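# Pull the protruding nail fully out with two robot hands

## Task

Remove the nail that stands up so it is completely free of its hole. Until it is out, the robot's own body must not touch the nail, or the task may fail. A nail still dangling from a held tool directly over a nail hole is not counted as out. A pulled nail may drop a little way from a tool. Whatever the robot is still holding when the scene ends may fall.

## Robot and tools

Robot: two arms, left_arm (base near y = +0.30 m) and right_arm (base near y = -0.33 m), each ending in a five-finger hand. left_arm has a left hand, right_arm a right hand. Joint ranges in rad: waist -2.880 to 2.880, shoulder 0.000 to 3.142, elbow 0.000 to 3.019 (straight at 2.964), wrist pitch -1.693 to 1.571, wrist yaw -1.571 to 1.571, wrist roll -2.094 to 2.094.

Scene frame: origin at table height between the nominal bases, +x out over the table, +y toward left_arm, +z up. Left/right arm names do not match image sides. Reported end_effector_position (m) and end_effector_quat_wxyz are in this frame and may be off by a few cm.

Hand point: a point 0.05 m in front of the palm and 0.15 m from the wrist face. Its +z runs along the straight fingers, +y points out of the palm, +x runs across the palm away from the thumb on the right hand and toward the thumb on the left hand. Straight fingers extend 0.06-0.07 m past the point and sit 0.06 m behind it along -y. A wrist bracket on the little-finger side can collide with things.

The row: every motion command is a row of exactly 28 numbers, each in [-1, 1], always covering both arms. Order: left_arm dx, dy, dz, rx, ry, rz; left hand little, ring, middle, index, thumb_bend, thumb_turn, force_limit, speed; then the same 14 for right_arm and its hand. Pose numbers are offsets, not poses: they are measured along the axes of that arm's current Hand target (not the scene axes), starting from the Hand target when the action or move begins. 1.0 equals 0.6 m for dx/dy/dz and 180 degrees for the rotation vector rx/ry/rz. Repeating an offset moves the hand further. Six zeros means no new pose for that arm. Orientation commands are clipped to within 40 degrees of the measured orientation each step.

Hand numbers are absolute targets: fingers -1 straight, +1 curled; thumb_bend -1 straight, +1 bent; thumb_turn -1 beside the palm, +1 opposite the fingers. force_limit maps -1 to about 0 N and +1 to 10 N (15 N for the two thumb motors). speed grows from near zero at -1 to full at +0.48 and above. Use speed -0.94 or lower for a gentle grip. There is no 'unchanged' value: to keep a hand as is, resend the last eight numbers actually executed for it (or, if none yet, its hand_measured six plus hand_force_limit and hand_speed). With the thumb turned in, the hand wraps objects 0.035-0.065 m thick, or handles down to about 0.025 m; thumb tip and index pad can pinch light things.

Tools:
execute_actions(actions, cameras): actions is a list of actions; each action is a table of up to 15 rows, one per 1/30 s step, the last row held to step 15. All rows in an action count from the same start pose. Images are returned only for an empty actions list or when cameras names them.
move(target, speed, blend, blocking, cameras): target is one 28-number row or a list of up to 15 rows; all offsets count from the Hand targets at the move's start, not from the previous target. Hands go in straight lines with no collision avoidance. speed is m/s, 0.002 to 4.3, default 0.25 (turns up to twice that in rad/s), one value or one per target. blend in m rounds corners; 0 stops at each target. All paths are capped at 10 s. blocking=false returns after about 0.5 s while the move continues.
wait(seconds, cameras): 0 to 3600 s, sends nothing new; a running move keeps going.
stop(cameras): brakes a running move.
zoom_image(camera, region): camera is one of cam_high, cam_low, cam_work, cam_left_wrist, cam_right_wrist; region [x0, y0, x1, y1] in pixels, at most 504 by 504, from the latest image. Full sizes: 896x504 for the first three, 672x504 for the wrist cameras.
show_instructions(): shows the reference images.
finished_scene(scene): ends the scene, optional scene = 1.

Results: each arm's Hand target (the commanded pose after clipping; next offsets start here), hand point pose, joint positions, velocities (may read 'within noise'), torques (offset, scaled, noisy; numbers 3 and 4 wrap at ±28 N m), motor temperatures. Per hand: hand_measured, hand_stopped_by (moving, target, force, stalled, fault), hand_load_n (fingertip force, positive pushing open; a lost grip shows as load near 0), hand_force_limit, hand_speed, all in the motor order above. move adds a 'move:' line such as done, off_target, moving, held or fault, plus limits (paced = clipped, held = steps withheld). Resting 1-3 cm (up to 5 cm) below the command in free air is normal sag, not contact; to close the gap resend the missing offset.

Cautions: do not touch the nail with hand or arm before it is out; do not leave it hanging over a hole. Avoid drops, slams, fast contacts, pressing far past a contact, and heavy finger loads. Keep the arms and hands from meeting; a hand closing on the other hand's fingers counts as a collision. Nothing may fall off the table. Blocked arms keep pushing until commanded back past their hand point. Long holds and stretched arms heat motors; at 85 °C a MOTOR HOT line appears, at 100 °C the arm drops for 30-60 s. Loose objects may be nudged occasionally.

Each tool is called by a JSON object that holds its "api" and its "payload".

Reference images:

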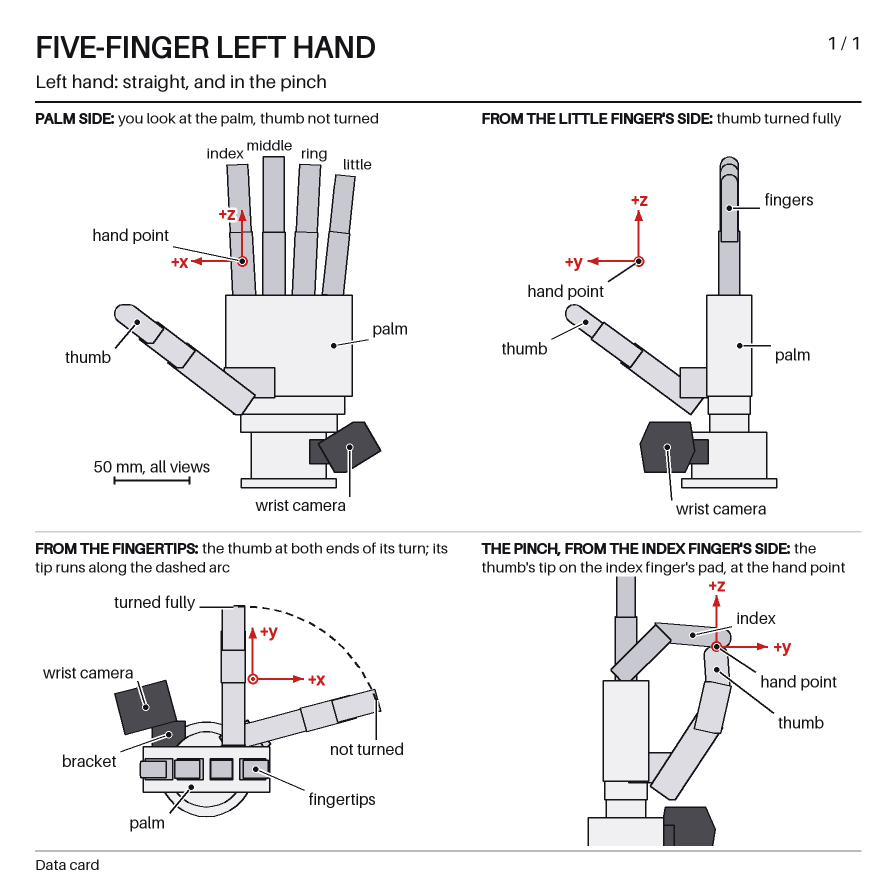

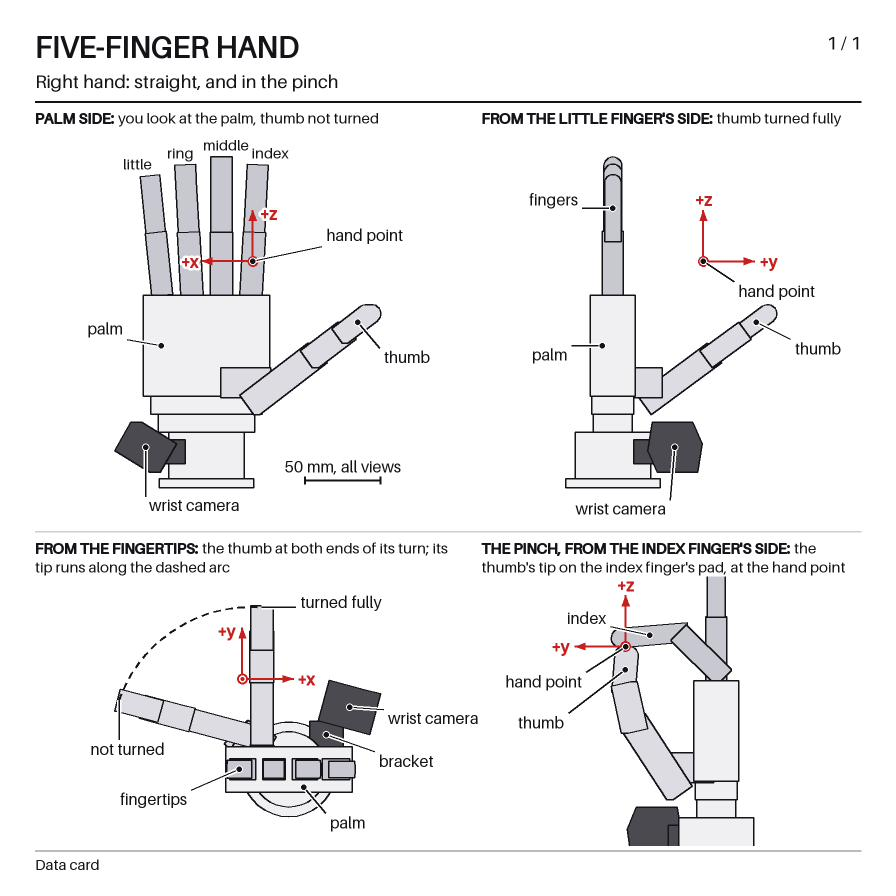

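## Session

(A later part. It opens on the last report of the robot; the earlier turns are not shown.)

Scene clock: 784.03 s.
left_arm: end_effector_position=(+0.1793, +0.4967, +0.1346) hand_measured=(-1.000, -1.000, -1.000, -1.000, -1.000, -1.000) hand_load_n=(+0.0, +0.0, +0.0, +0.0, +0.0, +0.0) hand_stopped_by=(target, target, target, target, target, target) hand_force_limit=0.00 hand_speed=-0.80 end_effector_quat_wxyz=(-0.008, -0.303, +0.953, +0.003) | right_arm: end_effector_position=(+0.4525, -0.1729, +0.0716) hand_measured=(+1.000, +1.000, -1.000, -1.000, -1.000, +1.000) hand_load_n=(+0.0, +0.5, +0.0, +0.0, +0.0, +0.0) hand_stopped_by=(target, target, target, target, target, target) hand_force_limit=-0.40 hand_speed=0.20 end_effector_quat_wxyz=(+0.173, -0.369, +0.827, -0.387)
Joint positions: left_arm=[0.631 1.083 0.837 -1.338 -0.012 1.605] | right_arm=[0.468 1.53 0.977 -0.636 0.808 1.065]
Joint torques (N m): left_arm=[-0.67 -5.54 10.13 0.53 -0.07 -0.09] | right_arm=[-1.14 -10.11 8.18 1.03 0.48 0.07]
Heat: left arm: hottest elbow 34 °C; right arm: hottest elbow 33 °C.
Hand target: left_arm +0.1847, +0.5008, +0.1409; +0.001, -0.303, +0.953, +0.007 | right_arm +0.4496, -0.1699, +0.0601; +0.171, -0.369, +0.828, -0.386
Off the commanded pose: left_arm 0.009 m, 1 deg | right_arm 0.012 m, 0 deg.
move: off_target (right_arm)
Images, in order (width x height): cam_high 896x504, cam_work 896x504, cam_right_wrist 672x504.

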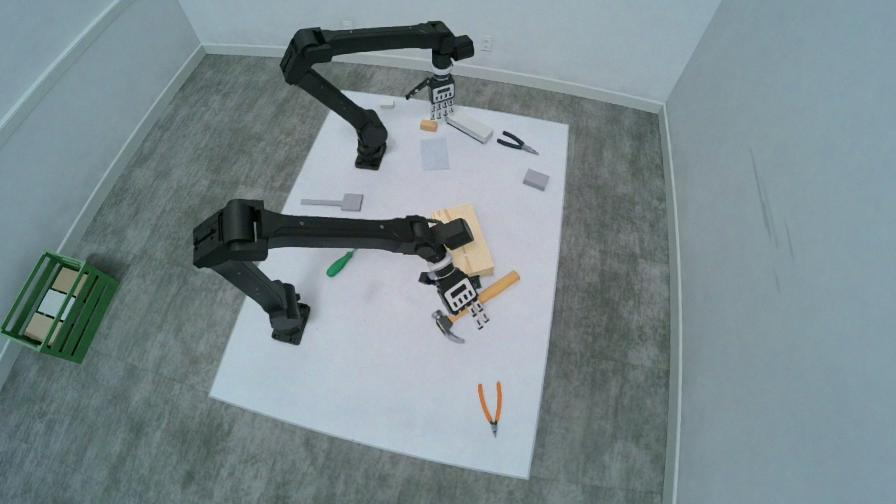

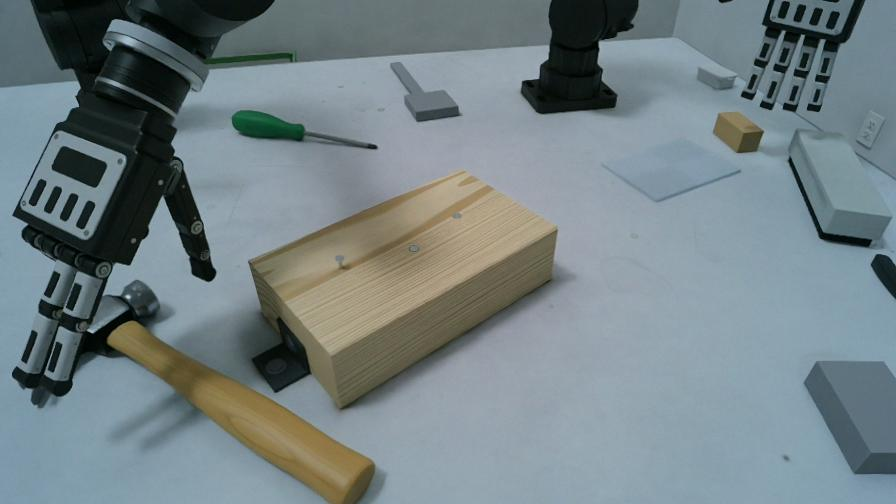

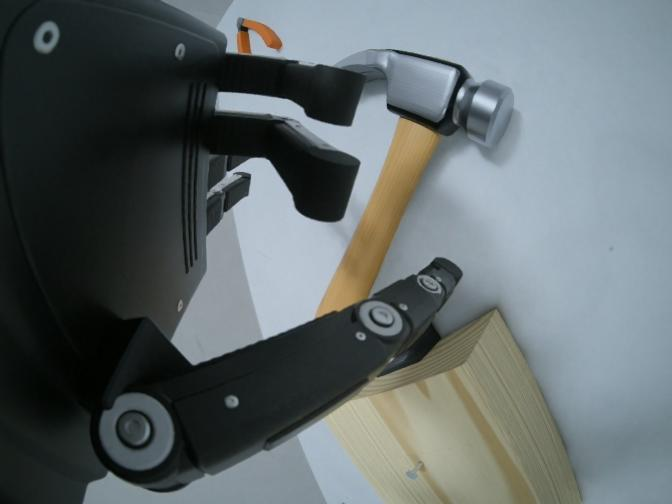

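{"api": "move", "payload": {"target": [0,0,0,0,0,0,-1,-1,-1,-1,-1,-1,0,-0.8, 0,0.0575,0.0482,0,0,0,1,1,-1,-1,-1,1,-0.4,0.2], "speed": 0.05, "cameras": ["cam_work","cam_high","cam_right_wrist"]}}

Scene clock: 792.73 s.
left_arm: end_effector_position=(+0.1793, +0.4967, +0.1346) hand_measured=(-1.000, -1.000, -1.000, -1.000, -1.000, -1.000) hand_load_n=(+0.5, +0.0, +0.0, +0.0, +0.0, +0.0) hand_stopped_by=(target, target, target, target, target, target) hand_force_limit=0.00 hand_speed=-0.80 end_effector_quat_wxyz=(-0.008, -0.303, +0.953, +0.003) | right_arm: end_effector_position=(+0.4539, -0.1722, +0.0278) hand_measured=(+1.000, +1.000, -1.000, -1.000, -1.000, +1.000) hand_load_n=(+0.0, +0.0, +0.0, +0.0, +0.0, +0.0) hand_stopped_by=(target, target, target, target, target, target) hand_force_limit=-0.40 hand_speed=0.20 end_effector_quat_wxyz=(+0.174, -0.368, +0.827, -0.387)
Joint positions: left_arm=[0.631 1.083 0.837 -1.338 -0.012 1.605] | right_arm=[0.468 1.605 0.927 -0.508 0.809 1.065]
Joint torques (N m): left_arm=[-0.97 -5.71 10.22 0.54 -0.05 -0.06] | right_arm=[0.32 -10.64 7.58 1.03 0.5 0.13]
Heat: left arm: hottest elbow 34 °C; right arm: hottest elbow 33 °C.
Hand target: left_arm +0.1847, +0.5008, +0.1409; +0.001, -0.303, +0.953, +0.007 | right_arm +0.4496, -0.1700, +0.0150; +0.171, -0.369, +0.828, -0.386
Off the commanded pose: left_arm 0.009 m, 1 deg | right_arm 0.014 m, 0 deg.
move: off_target (right_arm)
Images, in order (width x height): cam_high 896x504, cam_work 896x504, cam_right_wrist 672x504.

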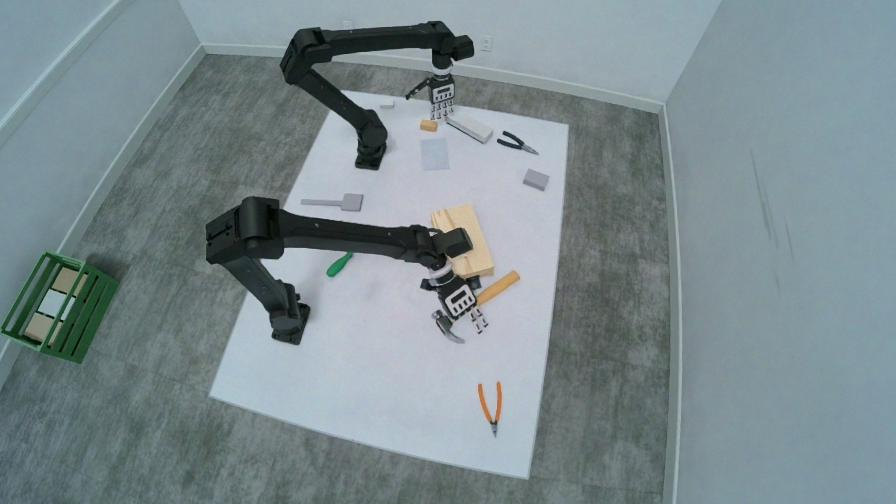

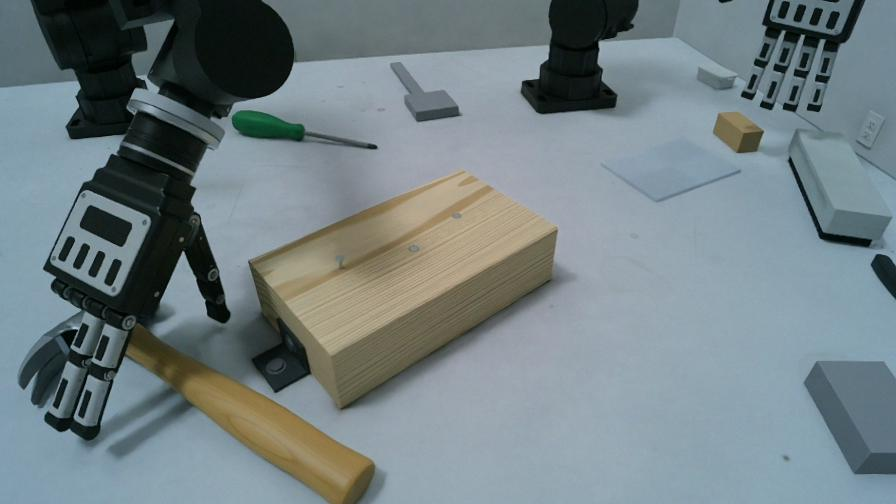

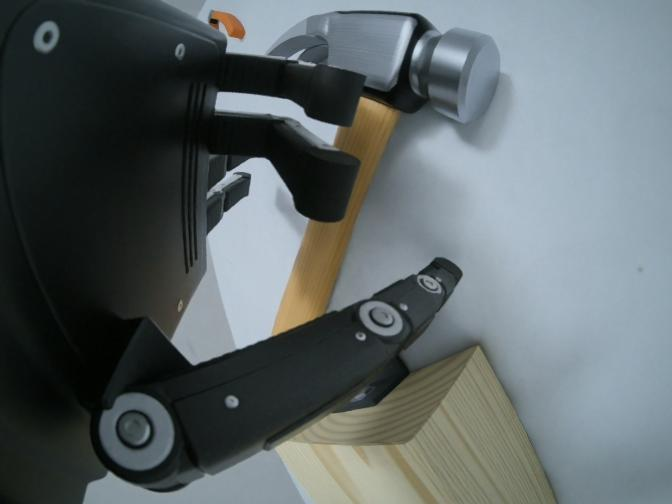

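{"api": "move", "payload": {"target": [0,0,0,0,0,0,-1,-1,-1,-1,-1,-1,0,-0.8, 0,0.008,0.006,0,0,0,1,1,0.5,0.5,0.2,1,-0.3,-0.7], "speed": 0.05, "cameras": ["cam_work","cam_right_wrist"]}}

Scene clock: 799.17 s.
left_arm: end_effector_position=(+0.1793, +0.4967, +0.1346) hand_measured=(-1.000, -1.000, -1.000, -1.000, -1.000, -1.000) hand_load_n=(+0.0, +0.0, +0.0, +0.0, +0.0, +0.0) hand_stopped_by=(target, target, target, target, target, target) hand_force_limit=0.00 hand_speed=-0.80 end_effector_quat_wxyz=(-0.008, -0.303, +0.953, +0.003) | right_arm: end_effector_position=(+0.4571, -0.1730, +0.0251) hand_measured=(+1.000, +1.000, -0.478, +0.104, -0.434, +1.000) hand_load_n=(+0.0, +0.0, +1.5, +7.5, +5.5, +0.0) hand_stopped_by=(target, target, force, force, force, target) hand_force_limit=-0.30 hand_speed=-0.70 end_effector_quat_wxyz=(+0.180, -0.362, +0.826, -0.392)
Joint positions: left_arm=[0.631 1.083 0.837 -1.338 -0.012 1.605] | right_arm=[0.468 1.614 0.921 -0.482 0.822 1.069]
Joint torques (N m): left_arm=[-1.08 -5.42 10.25 0.59 -0.08 -0.07] | right_arm=[-0.5 -11.58 7.5 0.61 0.01 0.1]
Heat: left arm: hottest elbow 34 °C; right arm: hottest elbow 32 °C.
Hand target: left_arm +0.1847, +0.5008, +0.1409; +0.001, -0.303, +0.953, +0.007 | right_arm +0.4493, -0.1698, +0.0090; +0.171, -0.369, +0.828, -0.386
Off the commanded pose: left_arm 0.009 m, 1 deg | right_arm 0.018 m, 1 deg.
move: off_target (right_arm)

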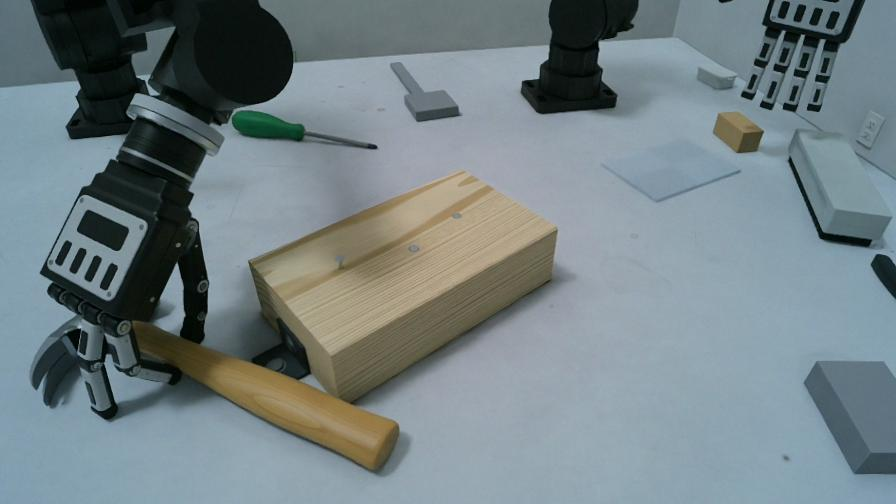

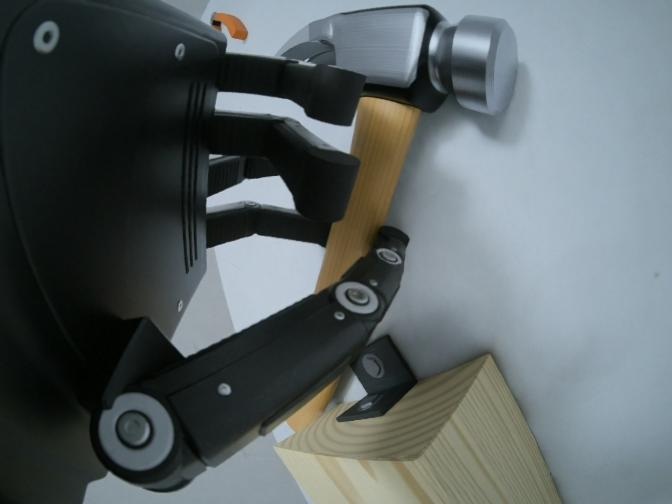

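{"api": "move", "payload": {"target": [0,0,0,0,0,0,-1,-1,-1,-1,-1,-1,0,-0.8, 0.3097,-0.0503,0.0288,0,0,0,1,1,0.5,0.5,0.2,1,-0.3,-0.7], "speed": 0.06, "cameras": ["cam_work","cam_right_wrist","cam_high"]}}

Scene clock: 809.77 s.
left_arm: end_effector_position=(+0.1793, +0.4967, +0.1346) hand_measured=(-1.000, -1.000, -1.000, -1.000, -1.000, -1.000) hand_load_n=(+0.0, +0.0, +0.0, +0.0, +0.0, +0.0) hand_stopped_by=(target, target, target, target, target, target) hand_force_limit=0.00 hand_speed=-0.80 end_effector_quat_wxyz=(-0.008, -0.303, +0.953, +0.003) | right_arm: end_effector_position=(+0.3562, -0.3217, +0.0254) hand_measured=(+1.000, +1.000, -0.478, +0.102, -0.434, +1.000) hand_load_n=(+0.5, +0.5, +0.5, +5.0, +6.0, +0.0) hand_stopped_by=(target, target, force, force, force, target) hand_force_limit=-0.30 hand_speed=-0.70 end_effector_quat_wxyz=(+0.179, -0.365, +0.830, -0.381)
Joint positions: left_arm=[0.631 1.083 0.837 -1.338 -0.012 1.605] | right_arm=[0.157 1.212 0.488 -0.215 0.645 0.713]
Joint torques (N m): left_arm=[-0.85 -5.83 10.17 0.58 -0.07 -0.1] | right_arm=[-1.9 -6.07 6.99 1.2 0.35 -0.23]
Heat: left arm: hottest elbow 34 °C; right arm: hottest elbow 32 °C.
Hand target: left_arm +0.1847, +0.5008, +0.1409; +0.001, -0.303, +0.953, +0.007 | right_arm +0.3493, -0.3297, +0.0213; +0.171, -0.369, +0.828, -0.386
Off the commanded pose: left_arm 0.009 m, 1 deg | right_arm 0.011 m, 1 deg.
move: off_target (right_arm)
Images, in order (width x height): cam_high 896x504, cam_work 896x504, cam_right_wrist 672x504.

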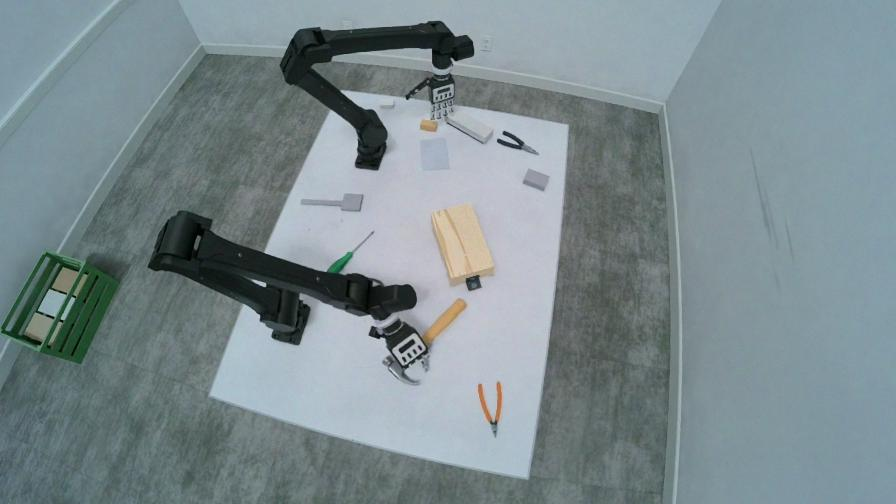

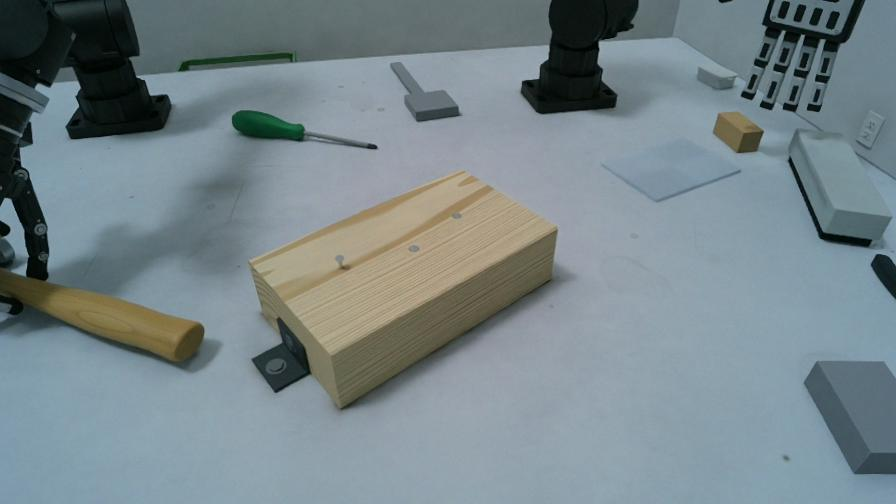

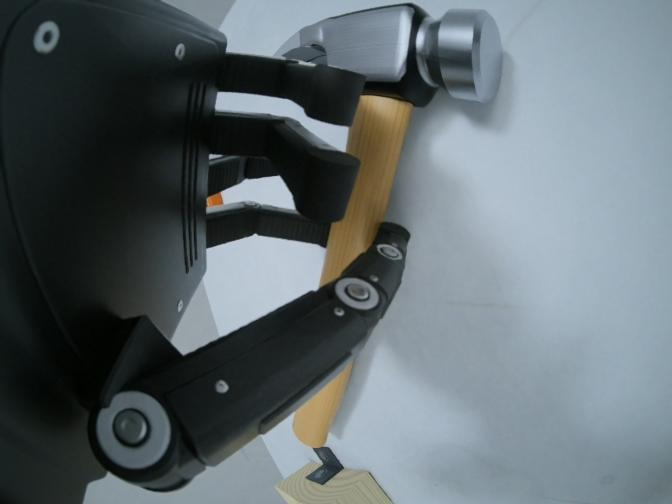

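{"api": "move", "payload": {"target": [[0,0,0,0,0,0,-1,-1,-1,-1,-1,-1,0,-0.8, 0,-0.0255,-0.0214,0,0,0,1,1,0.5,0.5,0.2,1,-0.3,-0.7],[0,0,0,0,0,0,-1,-1,-1,-1,-1,-1,0,-0.8, 0,-0.0255,-0.0214,0,0,0,1,1,0.7,0.7,0.3,1,0.3,-0.7]], "speed": 0.06, "cameras": ["cam_right_wrist","cam_high"]}}

Scene clock: 828.53 s.
left_arm: end_effector_position=(+0.1793, +0.4967, +0.1346) hand_measured=(-1.000, -1.000, -1.000, -1.000, -1.000, -1.000) hand_load_n=(+0.0, +0.0, +0.0, +0.0, +0.0, +0.0) hand_stopped_by=(target, target, target, target, target, target) hand_force_limit=0.00 hand_speed=-0.80 end_effector_quat_wxyz=(-0.008, -0.303, +0.953, +0.003) | right_arm: end_effector_position=(+0.3478, -0.3257, +0.0358) hand_measured=(+1.000, +1.000, +0.042, +0.124, -0.412, +1.000) hand_load_n=(+0.0, +0.0, +6.0, +9.5, +12.5, +0.0) hand_stopped_by=(target, target, force, force, force, target) hand_force_limit=0.30 hand_speed=-0.70 end_effector_quat_wxyz=(+0.174, -0.368, +0.830, -0.382)
Joint positions: left_arm=[0.631 1.083 0.837 -1.338 -0.012 1.605] | right_arm=[0.15 1.159 0.488 -0.272 0.644 0.702]
Joint torques (N m): left_arm=[-0.85 -5.48 10.22 0.53 -0.07 -0.09] | right_arm=[-0.85 -5.95 10.04 0.72 0.43 -0.22]
Heat: left arm: hottest elbow 35 °C; right arm: hottest elbow 32 °C.
Hand target: left_arm +0.1847, +0.5008, +0.1409; +0.001, -0.303, +0.953, +0.007 | right_arm +0.3494, -0.3297, +0.0413; +0.171, -0.369, +0.828, -0.386
Off the commanded pose: left_arm 0.009 m, 1 deg | right_arm 0.007 m, 1 deg.
move: done
Images, in order (width x height): cam_high 896x504, cam_right_wrist 672x504.

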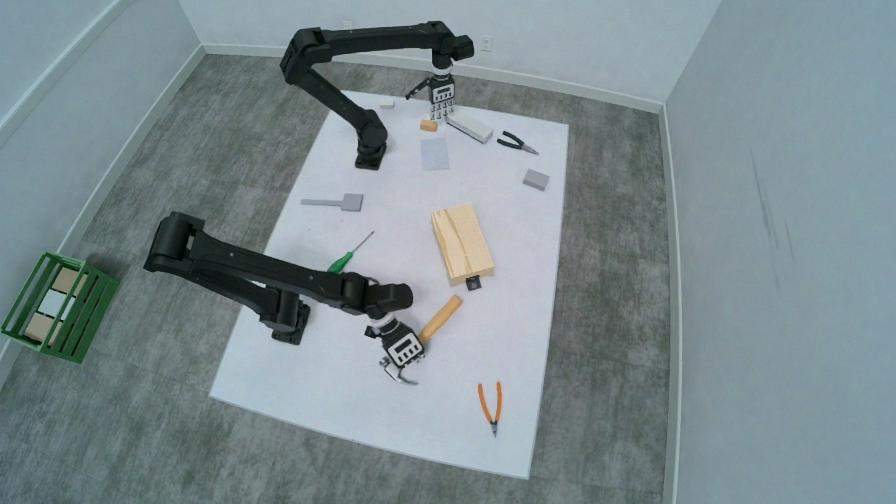

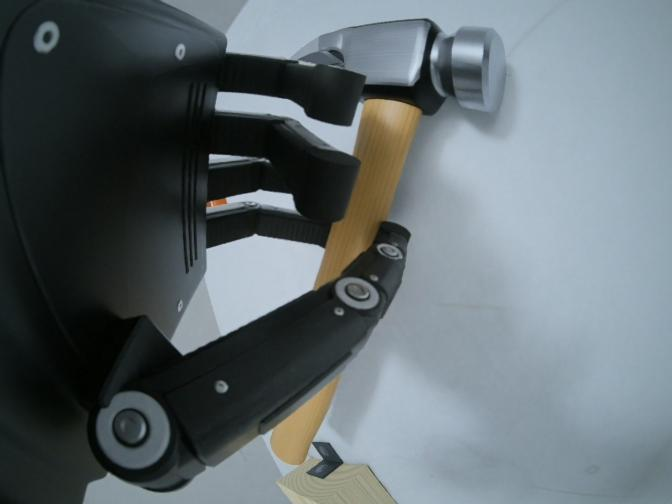

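{"api": "move", "payload": {"target": [0,0,0,0,0,0,-1,-1,-1,-1,-1,-1,0,-0.8, 0,-0.19,-0.16,0,0,0,1,1,0.7,0.7,0.3,1,0.3,-0.7], "speed": 0.07, "cameras": ["cam_right_wrist","cam_high","cam_work","cam_low"]}}

Scene clock: 833.93 s.
left_arm: end_effector_position=(+0.1793, +0.4967, +0.1346) hand_measured=(-1.000, -1.000, -1.000, -1.000, -1.000, -1.000) hand_load_n=(+0.0, +0.0, +0.0, +0.0, +0.0, +0.0) hand_stopped_by=(target, target, target, target, target, target) hand_force_limit=0.00 hand_speed=-0.80 end_effector_quat_wxyz=(-0.008, -0.303, +0.953, +0.003) | right_arm: end_effector_position=(+0.3382, -0.3300, +0.1654) hand_measured=(+1.000, +1.000, +0.044, +0.126, -0.410, +1.000) hand_load_n=(+0.0, +0.0, +0.0, +0.0, +0.0, +0.0) hand_stopped_by=(target, target, force, force, force, target) hand_force_limit=0.30 hand_speed=-0.70 end_effector_quat_wxyz=(+0.155, -0.377, +0.830, -0.381)
Joint positions: left_arm=[0.631 1.083 0.837 -1.338 -0.012 1.605] | right_arm=[0.146 0.949 0.747 -0.776 0.647 0.69]
Joint torques (N m): left_arm=[-0.85 -5.6 10.13 0.64 -0.07 -0.09] | right_arm=[-1.9 -4.54 15.56 0.24 0.38 0]
Heat: left arm: hottest elbow 35 °C; right arm: hottest elbow 32 °C.
Hand target: left_arm +0.1847, +0.5008, +0.1409; +0.001, -0.303, +0.953, +0.007 | right_arm +0.3494, -0.3294, +0.1903; +0.171, -0.369, +0.828, -0.386
Off the commanded pose: left_arm 0.009 m, 1 deg | right_arm 0.027 m, 2 deg.
move: off_target (right_arm)
Images, in order (width x height): cam_high 896x504, cam_low 896x504, cam_work 896x504, cam_right_wrist 672x504.

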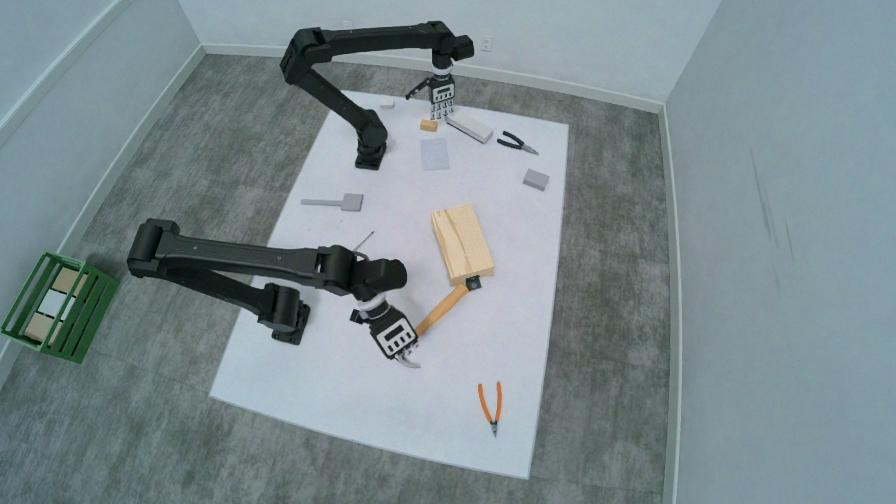

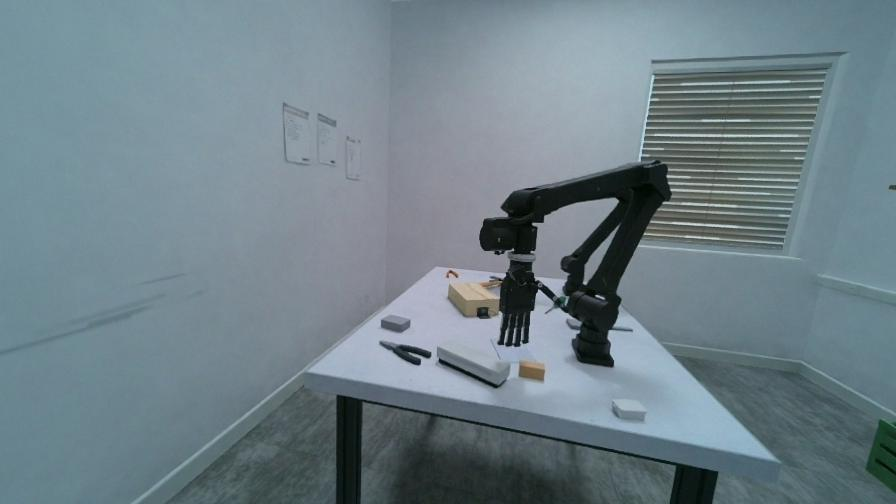

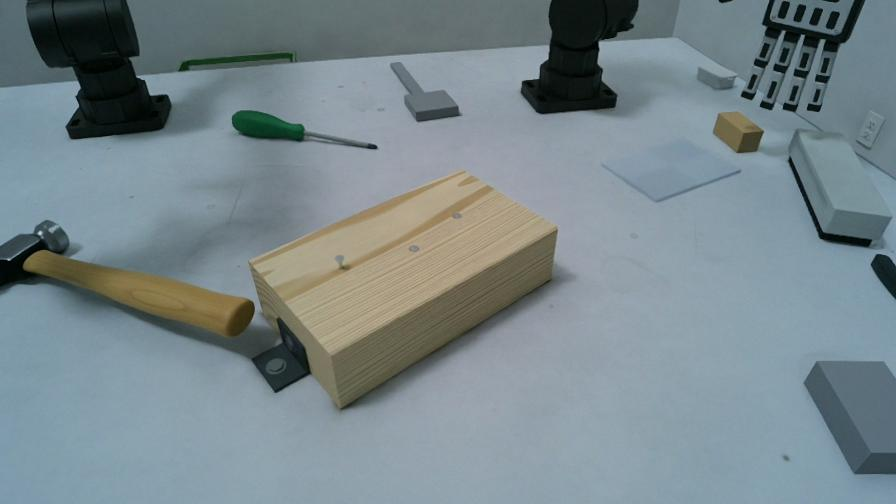

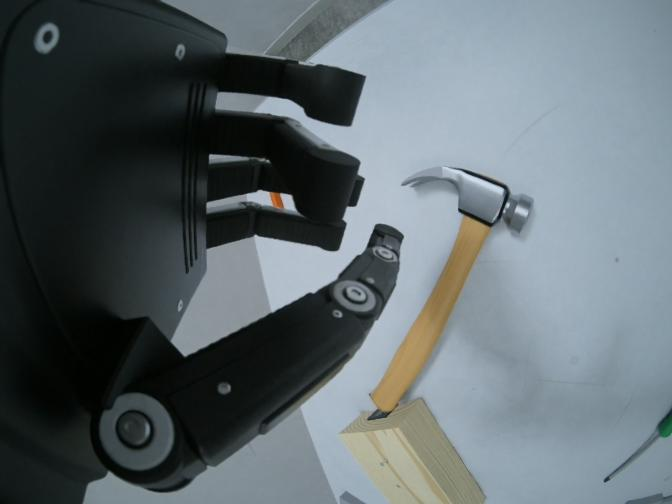

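{"api": "zoom_image", "payload": {"camera": "cam_high", "region": [350, 230, 530, 410]}}

{"api": "zoom_image", "payload": {"camera": "cam_work", "region": [0, 170, 300, 400]}}

Scaled by 2.800 from the camera's image (finer frame: 1280x720).

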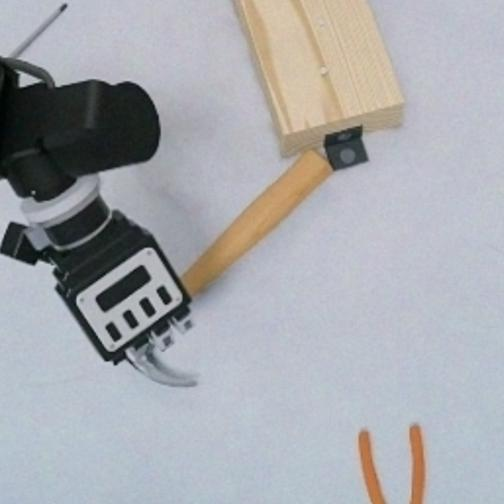

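Scaled by 1.680 from the camera's image (finer frame: 1280x720).

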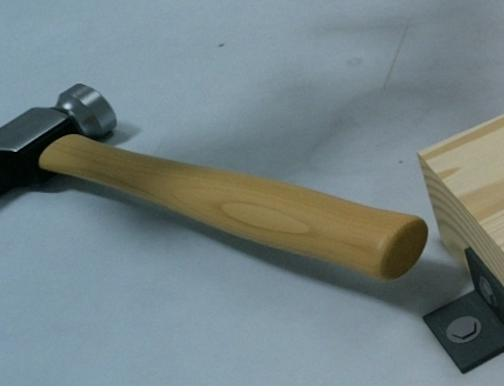

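{"api": "move", "payload": {"target": [0,0,0,0,0,0,-1,-1,-1,-1,-1,-1,0,-0.8, -0.2413,0.2067,0.039,0,-0.034,-0.0286,-1,-1,-1,-1,-1,1,-0.4,0], "speed": 0.12, "cameras": ["cam_right_wrist","cam_high","cam_work"]}}

{"api": "zoom_image", "payload": {"camera": "cam_high", "region": [350, 230, 530, 410]}}

Scene clock: 876.47 s.
left_arm: end_effector_position=(+0.1793, +0.4967, +0.1346) hand_measured=(-1.000, -1.000, -1.000, -1.000, -1.000, -1.000) hand_load_n=(+0.0, +0.0, +0.0, +0.0, +0.0, +0.0) hand_stopped_by=(target, target, target, target, target, target) hand_force_limit=0.00 hand_speed=-0.80 end_effector_quat_wxyz=(-0.008, -0.303, +0.953, +0.003) | right_arm: end_effector_position=(+0.3789, -0.1945, +0.0647) hand_measured=(-1.000, -1.000, -1.000, -1.000, -1.000, +1.000) hand_load_n=(+0.0, +0.0, +0.0, +0.0, +0.0, +0.0) hand_stopped_by=(target, target, target, target, target, target) hand_force_limit=-0.40 hand_speed=0.00 end_effector_quat_wxyz=(+0.172, -0.441, +0.797, -0.374)
Joint positions: left_arm=[0.631 1.083 0.837 -1.338 -0.012 1.605] | right_arm=[0.485 1.331 0.757 -0.562 0.756 0.903]
Joint torques (N m): left_arm=[-0.79 -5.6 10.22 0.55 -0.06 -0.1] | right_arm=[0.03 -8 13.72 1.16 0.46 0.14]
Heat: left arm: hottest elbow 35 °C; right arm: hottest elbow 35 °C.
Hand target: left_arm +0.1847, +0.5008, +0.1409; +0.001, -0.303, +0.953, +0.007 | right_arm +0.4001, -0.1806, +0.0801; +0.198, -0.426, +0.800, -0.373
Off the commanded pose: left_arm 0.009 m, 1 deg | right_arm 0.030 m, 3 deg.
move: off_target (right_arm)
Images, in order (width x height): cam_high 896x504, cam_work 896x504, cam_right_wrist 672x504.

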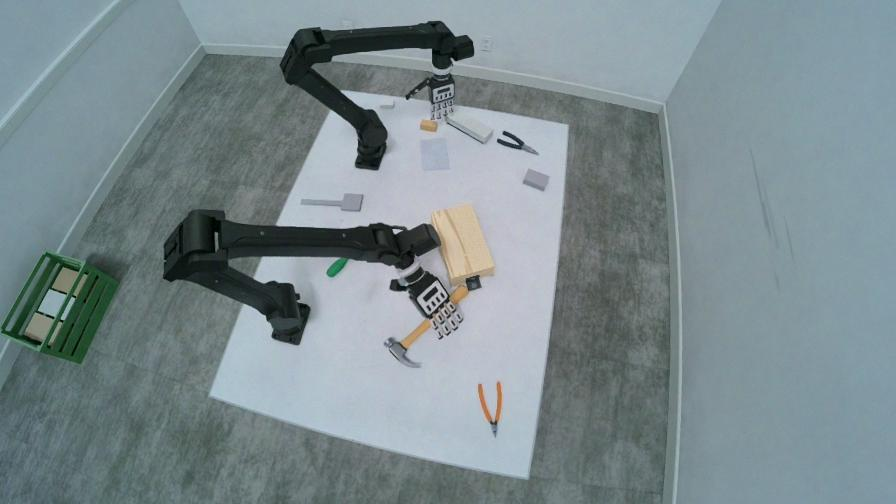

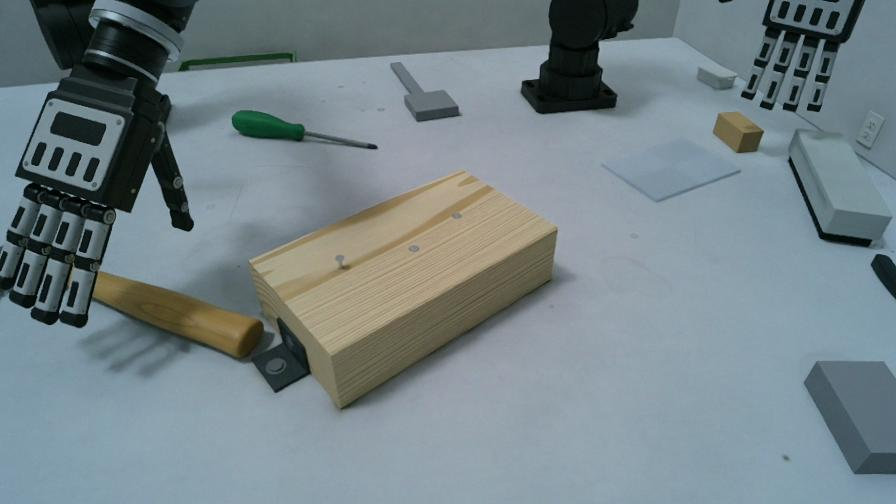

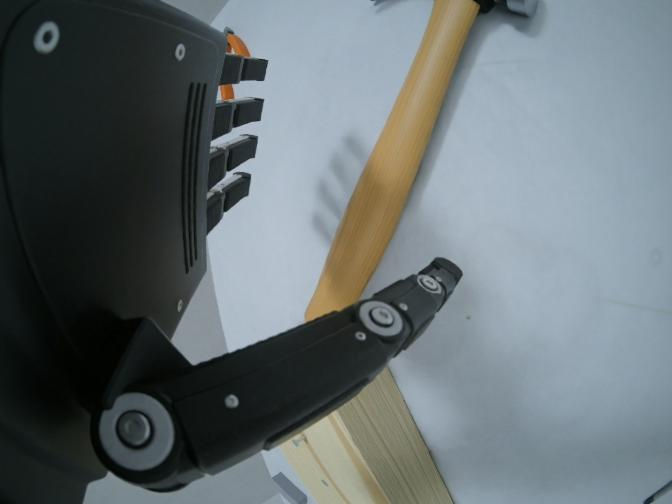

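Scaled by 2.800 from the camera's image (finer frame: 1280x720).

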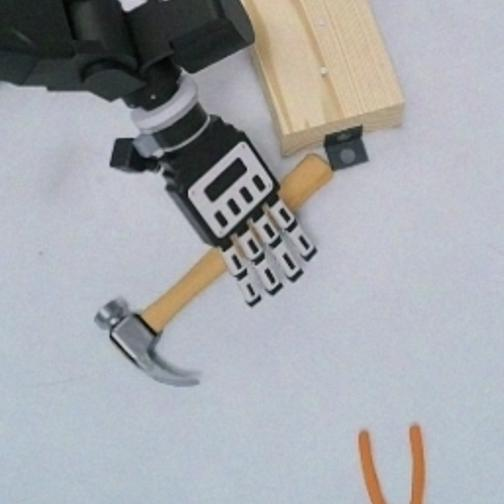

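{"api": "move", "payload": {"target": [0,0,0,0,0,0,-1,-1,-1,-1,-1,-1,0,-0.8, 0,0.0577,0.0484,0,0,0,-1,-1,-1,-1,-1,1,-0.4,0], "speed": 0.06, "cameras": ["cam_right_wrist"]}}

Scene clock: 890.10 s.
left_arm: end_effector_position=(+0.1793, +0.4967, +0.1346) hand_measured=(-1.000, -1.000, -1.000, -1.000, -1.000, -1.000) hand_load_n=(+0.0, +0.0, +0.0, +0.0, +0.0, +0.0) hand_stopped_by=(target, target, target, target, target, target) hand_force_limit=0.00 hand_speed=-0.80 end_effector_quat_wxyz=(-0.008, -0.303, +0.953, +0.003) | right_arm: end_effector_position=(+0.4041, -0.1804, +0.0465) hand_measured=(-1.000, -1.000, -1.000, -1.000, -1.000, +1.000) hand_load_n=(+0.0, +0.0, +0.0, +0.0, +0.0, +0.0) hand_stopped_by=(target, target, target, target, target, target) hand_force_limit=-0.40 hand_speed=0.00 end_effector_quat_wxyz=(+0.201, -0.427, +0.798, -0.374)
Joint positions: left_arm=[0.631 1.083 0.837 -1.338 -0.012 1.605] | right_arm=[0.485 1.414 0.757 -0.416 0.756 0.903]
Joint torques (N m): left_arm=[-1.08 -5.83 10.19 0.59 -0.06 -0.1] | right_arm=[-0.5 -7.41 7.79 1.33 0.45 0.1]
Heat: left arm: hottest elbow 35 °C; right arm: hottest elbow 36 °C.
Hand target: left_arm +0.1847, +0.5008, +0.1409; +0.001, -0.303, +0.953, +0.007 | right_arm +0.4001, -0.1807, +0.0349; +0.198, -0.426, +0.800, -0.373
Off the commanded pose: left_arm 0.009 m, 1 deg | right_arm 0.012 m, 1 deg.
move: off_target (right_arm)

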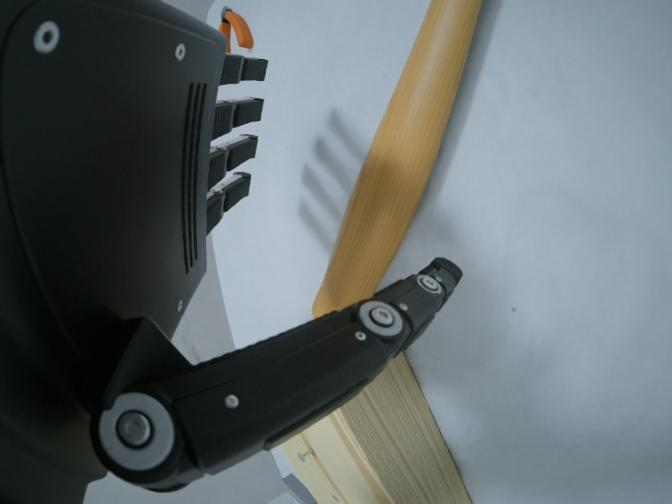

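{"api": "move", "payload": {"target": [[0,0,0,0,0,0,-1,-1,-1,-1,-1,-1,0,-0.8, 0,0.0294,0.0246,0,0,0,-1,-1,-1,-1,-1,1,-0.5,-0.8],[0,0,0,0,0,0,-1,-1,-1,-1,-1,-1,0,-0.8, 0,0.0294,0.0246,0,0,0,0.3,0.3,0.3,0.3,0.2,1,-0.5,-0.8]], "speed": 0.06, "cameras": ["cam_right_wrist","cam_work"]}}

Scene clock: 900.40 s.
left_arm: end_effector_position=(+0.1793, +0.4967, +0.1346) hand_measured=(-1.000, -1.000, -1.000, -1.000, -1.000, -1.000) hand_load_n=(+0.0, +0.0, +0.0, +0.0, +0.0, +0.0) hand_stopped_by=(target, target, target, target, target, target) hand_force_limit=0.00 hand_speed=-0.80 end_effector_quat_wxyz=(-0.008, -0.303, +0.953, +0.003) | right_arm: end_effector_position=(+0.4059, -0.1814, +0.0231) hand_measured=(+0.088, +0.014, -0.540, -0.022, -0.498, +1.000) hand_load_n=(+3.0, +5.5, +1.5, +2.5, +5.5, +0.0) hand_stopped_by=(force, force, force, force, force, target) hand_force_limit=-0.50 hand_speed=-0.80 end_effector_quat_wxyz=(+0.203, -0.423, +0.798, -0.378)
Joint positions: left_arm=[0.631 1.083 0.837 -1.338 -0.012 1.605] | right_arm=[0.485 1.466 0.727 -0.329 0.766 0.906]
Joint torques (N m): left_arm=[-0.97 -5.71 10.13 0.55 -0.08 -0.1] | right_arm=[0.03 -7.94 7.66 0.85 0.1 0.11]
Heat: left arm: hottest elbow 35 °C; right arm: hottest elbow 35 °C.
Hand target: left_arm +0.1847, +0.5008, +0.1409; +0.001, -0.303, +0.953, +0.007 | right_arm +0.3999, -0.1807, +0.0118; +0.197, -0.426, +0.800, -0.373
Off the commanded pose: left_arm 0.009 m, 1 deg | right_arm 0.013 m, 1 deg.
move: off_target (right_arm)
Images, in order (width x height): cam_work 896x504, cam_right_wrist 672x504.

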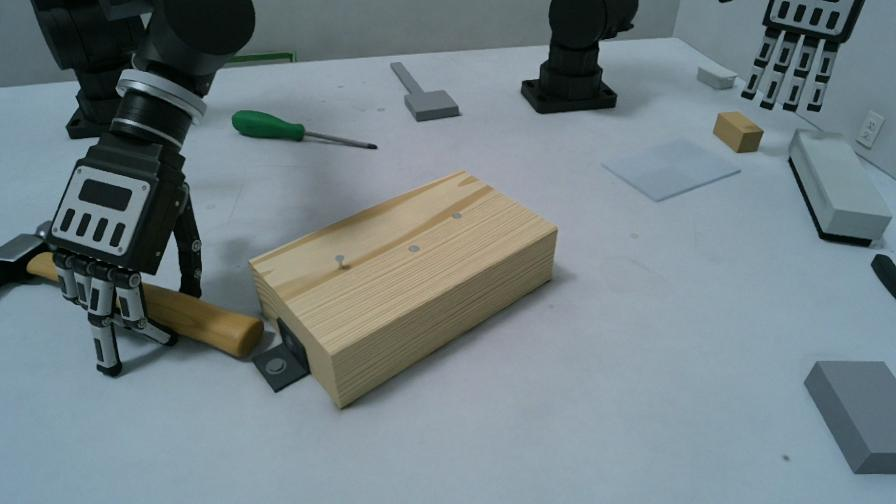

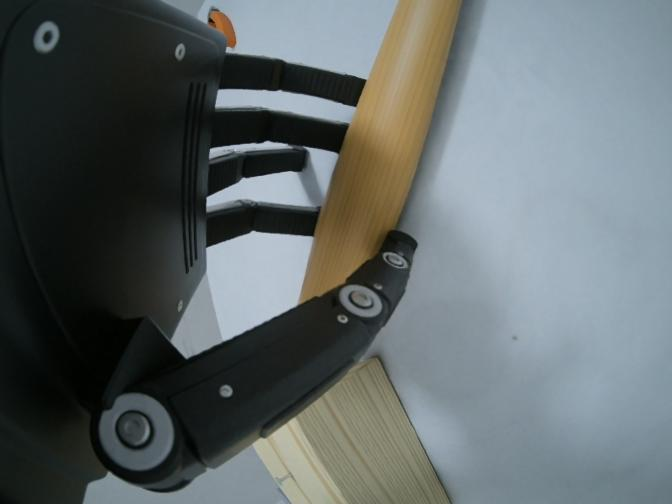

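{"api": "move", "payload": {"target": [[0,0,0,0,0,0,-1,-1,-1,-1,-1,-1,0,-0.8, 0,-0.0383,-0.0322,0,0,0,0.3,0.3,0.3,0.3,0.2,1,-0.5,-0.8],[0,0,0,0,0,0,-1,-1,-1,-1,-1,-1,0,-0.8, 0,-0.0383,-0.0322,0,0,0,0.7,0.7,0.7,0.7,0.25,1,0.0,-0.8]], "speed": 0.05, "cameras": ["cam_high","cam_right_wrist","cam_work"]}}

Scene clock: 918.83 s.
left_arm: end_effector_position=(+0.1793, +0.4967, +0.1346) hand_measured=(-1.000, -1.000, -1.000, -1.000, -1.000, -1.000) hand_load_n=(+0.0, +0.0, +0.0, +0.0, +0.0, +0.0) hand_stopped_by=(target, target, target, target, target, target) hand_force_limit=0.00 hand_speed=-0.80 end_effector_quat_wxyz=(-0.008, -0.303, +0.953, +0.003) | right_arm: end_effector_position=(+0.3940, -0.1857, +0.0308) hand_measured=(+0.124, +0.014, +0.012, +0.012, -0.486, +1.000) hand_load_n=(+5.0, +2.0, +7.5, +6.0, +13.0, +0.0) hand_stopped_by=(force, force, force, force, force, target) hand_force_limit=0.00 hand_speed=-0.80 end_effector_quat_wxyz=(+0.190, -0.431, +0.799, -0.373)
Joint positions: left_arm=[0.631 1.083 0.837 -1.338 -0.012 1.605] | right_arm=[0.485 1.427 0.727 -0.401 0.755 0.908]
Joint torques (N m): left_arm=[-0.73 -5.48 10.18 0.57 -0.07 -0.09] | right_arm=[0.03 -9.64 10.89 -0.06 0.45 0.11]
Heat: left arm: hottest elbow 35 °C; right arm: hottest elbow 34 °C.
Hand target: left_arm +0.1847, +0.5008, +0.1409; +0.001, -0.303, +0.953, +0.007 | right_arm +0.4000, -0.1806, +0.0420; +0.198, -0.426, +0.800, -0.373
Off the commanded pose: left_arm 0.009 m, 1 deg | right_arm 0.014 m, 1 deg.
move: off_target (right_arm); target 2's new numbers were sent with right_arm's hand 0.014 m and 1 deg from that target
Images, in order (width x height): cam_high 896x504, cam_work 896x504, cam_right_wrist 672x504.

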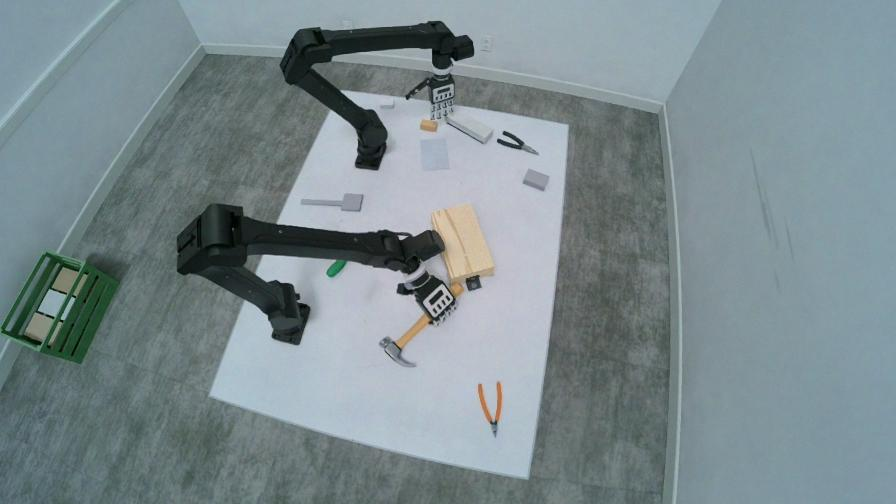

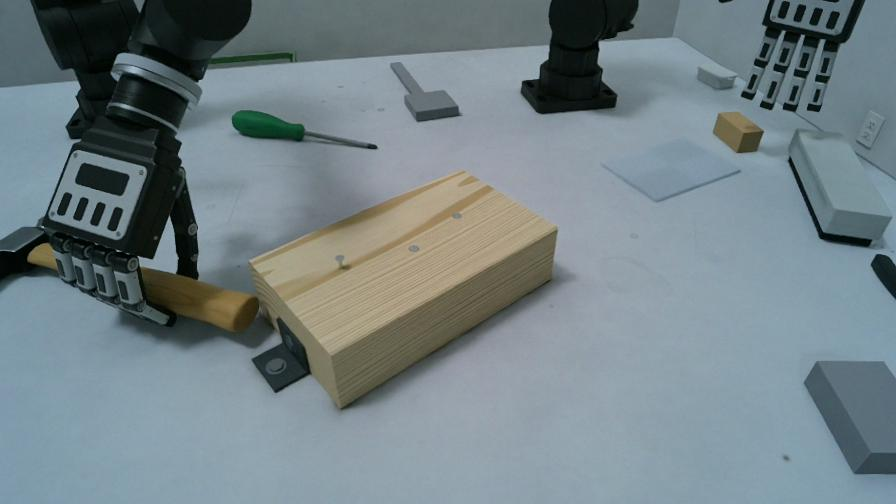

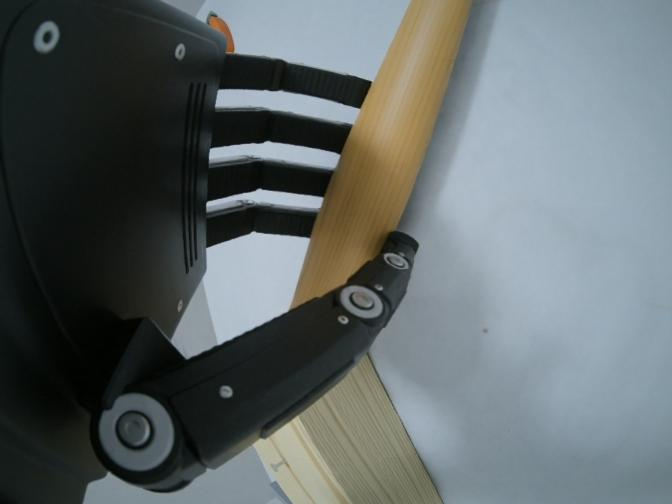

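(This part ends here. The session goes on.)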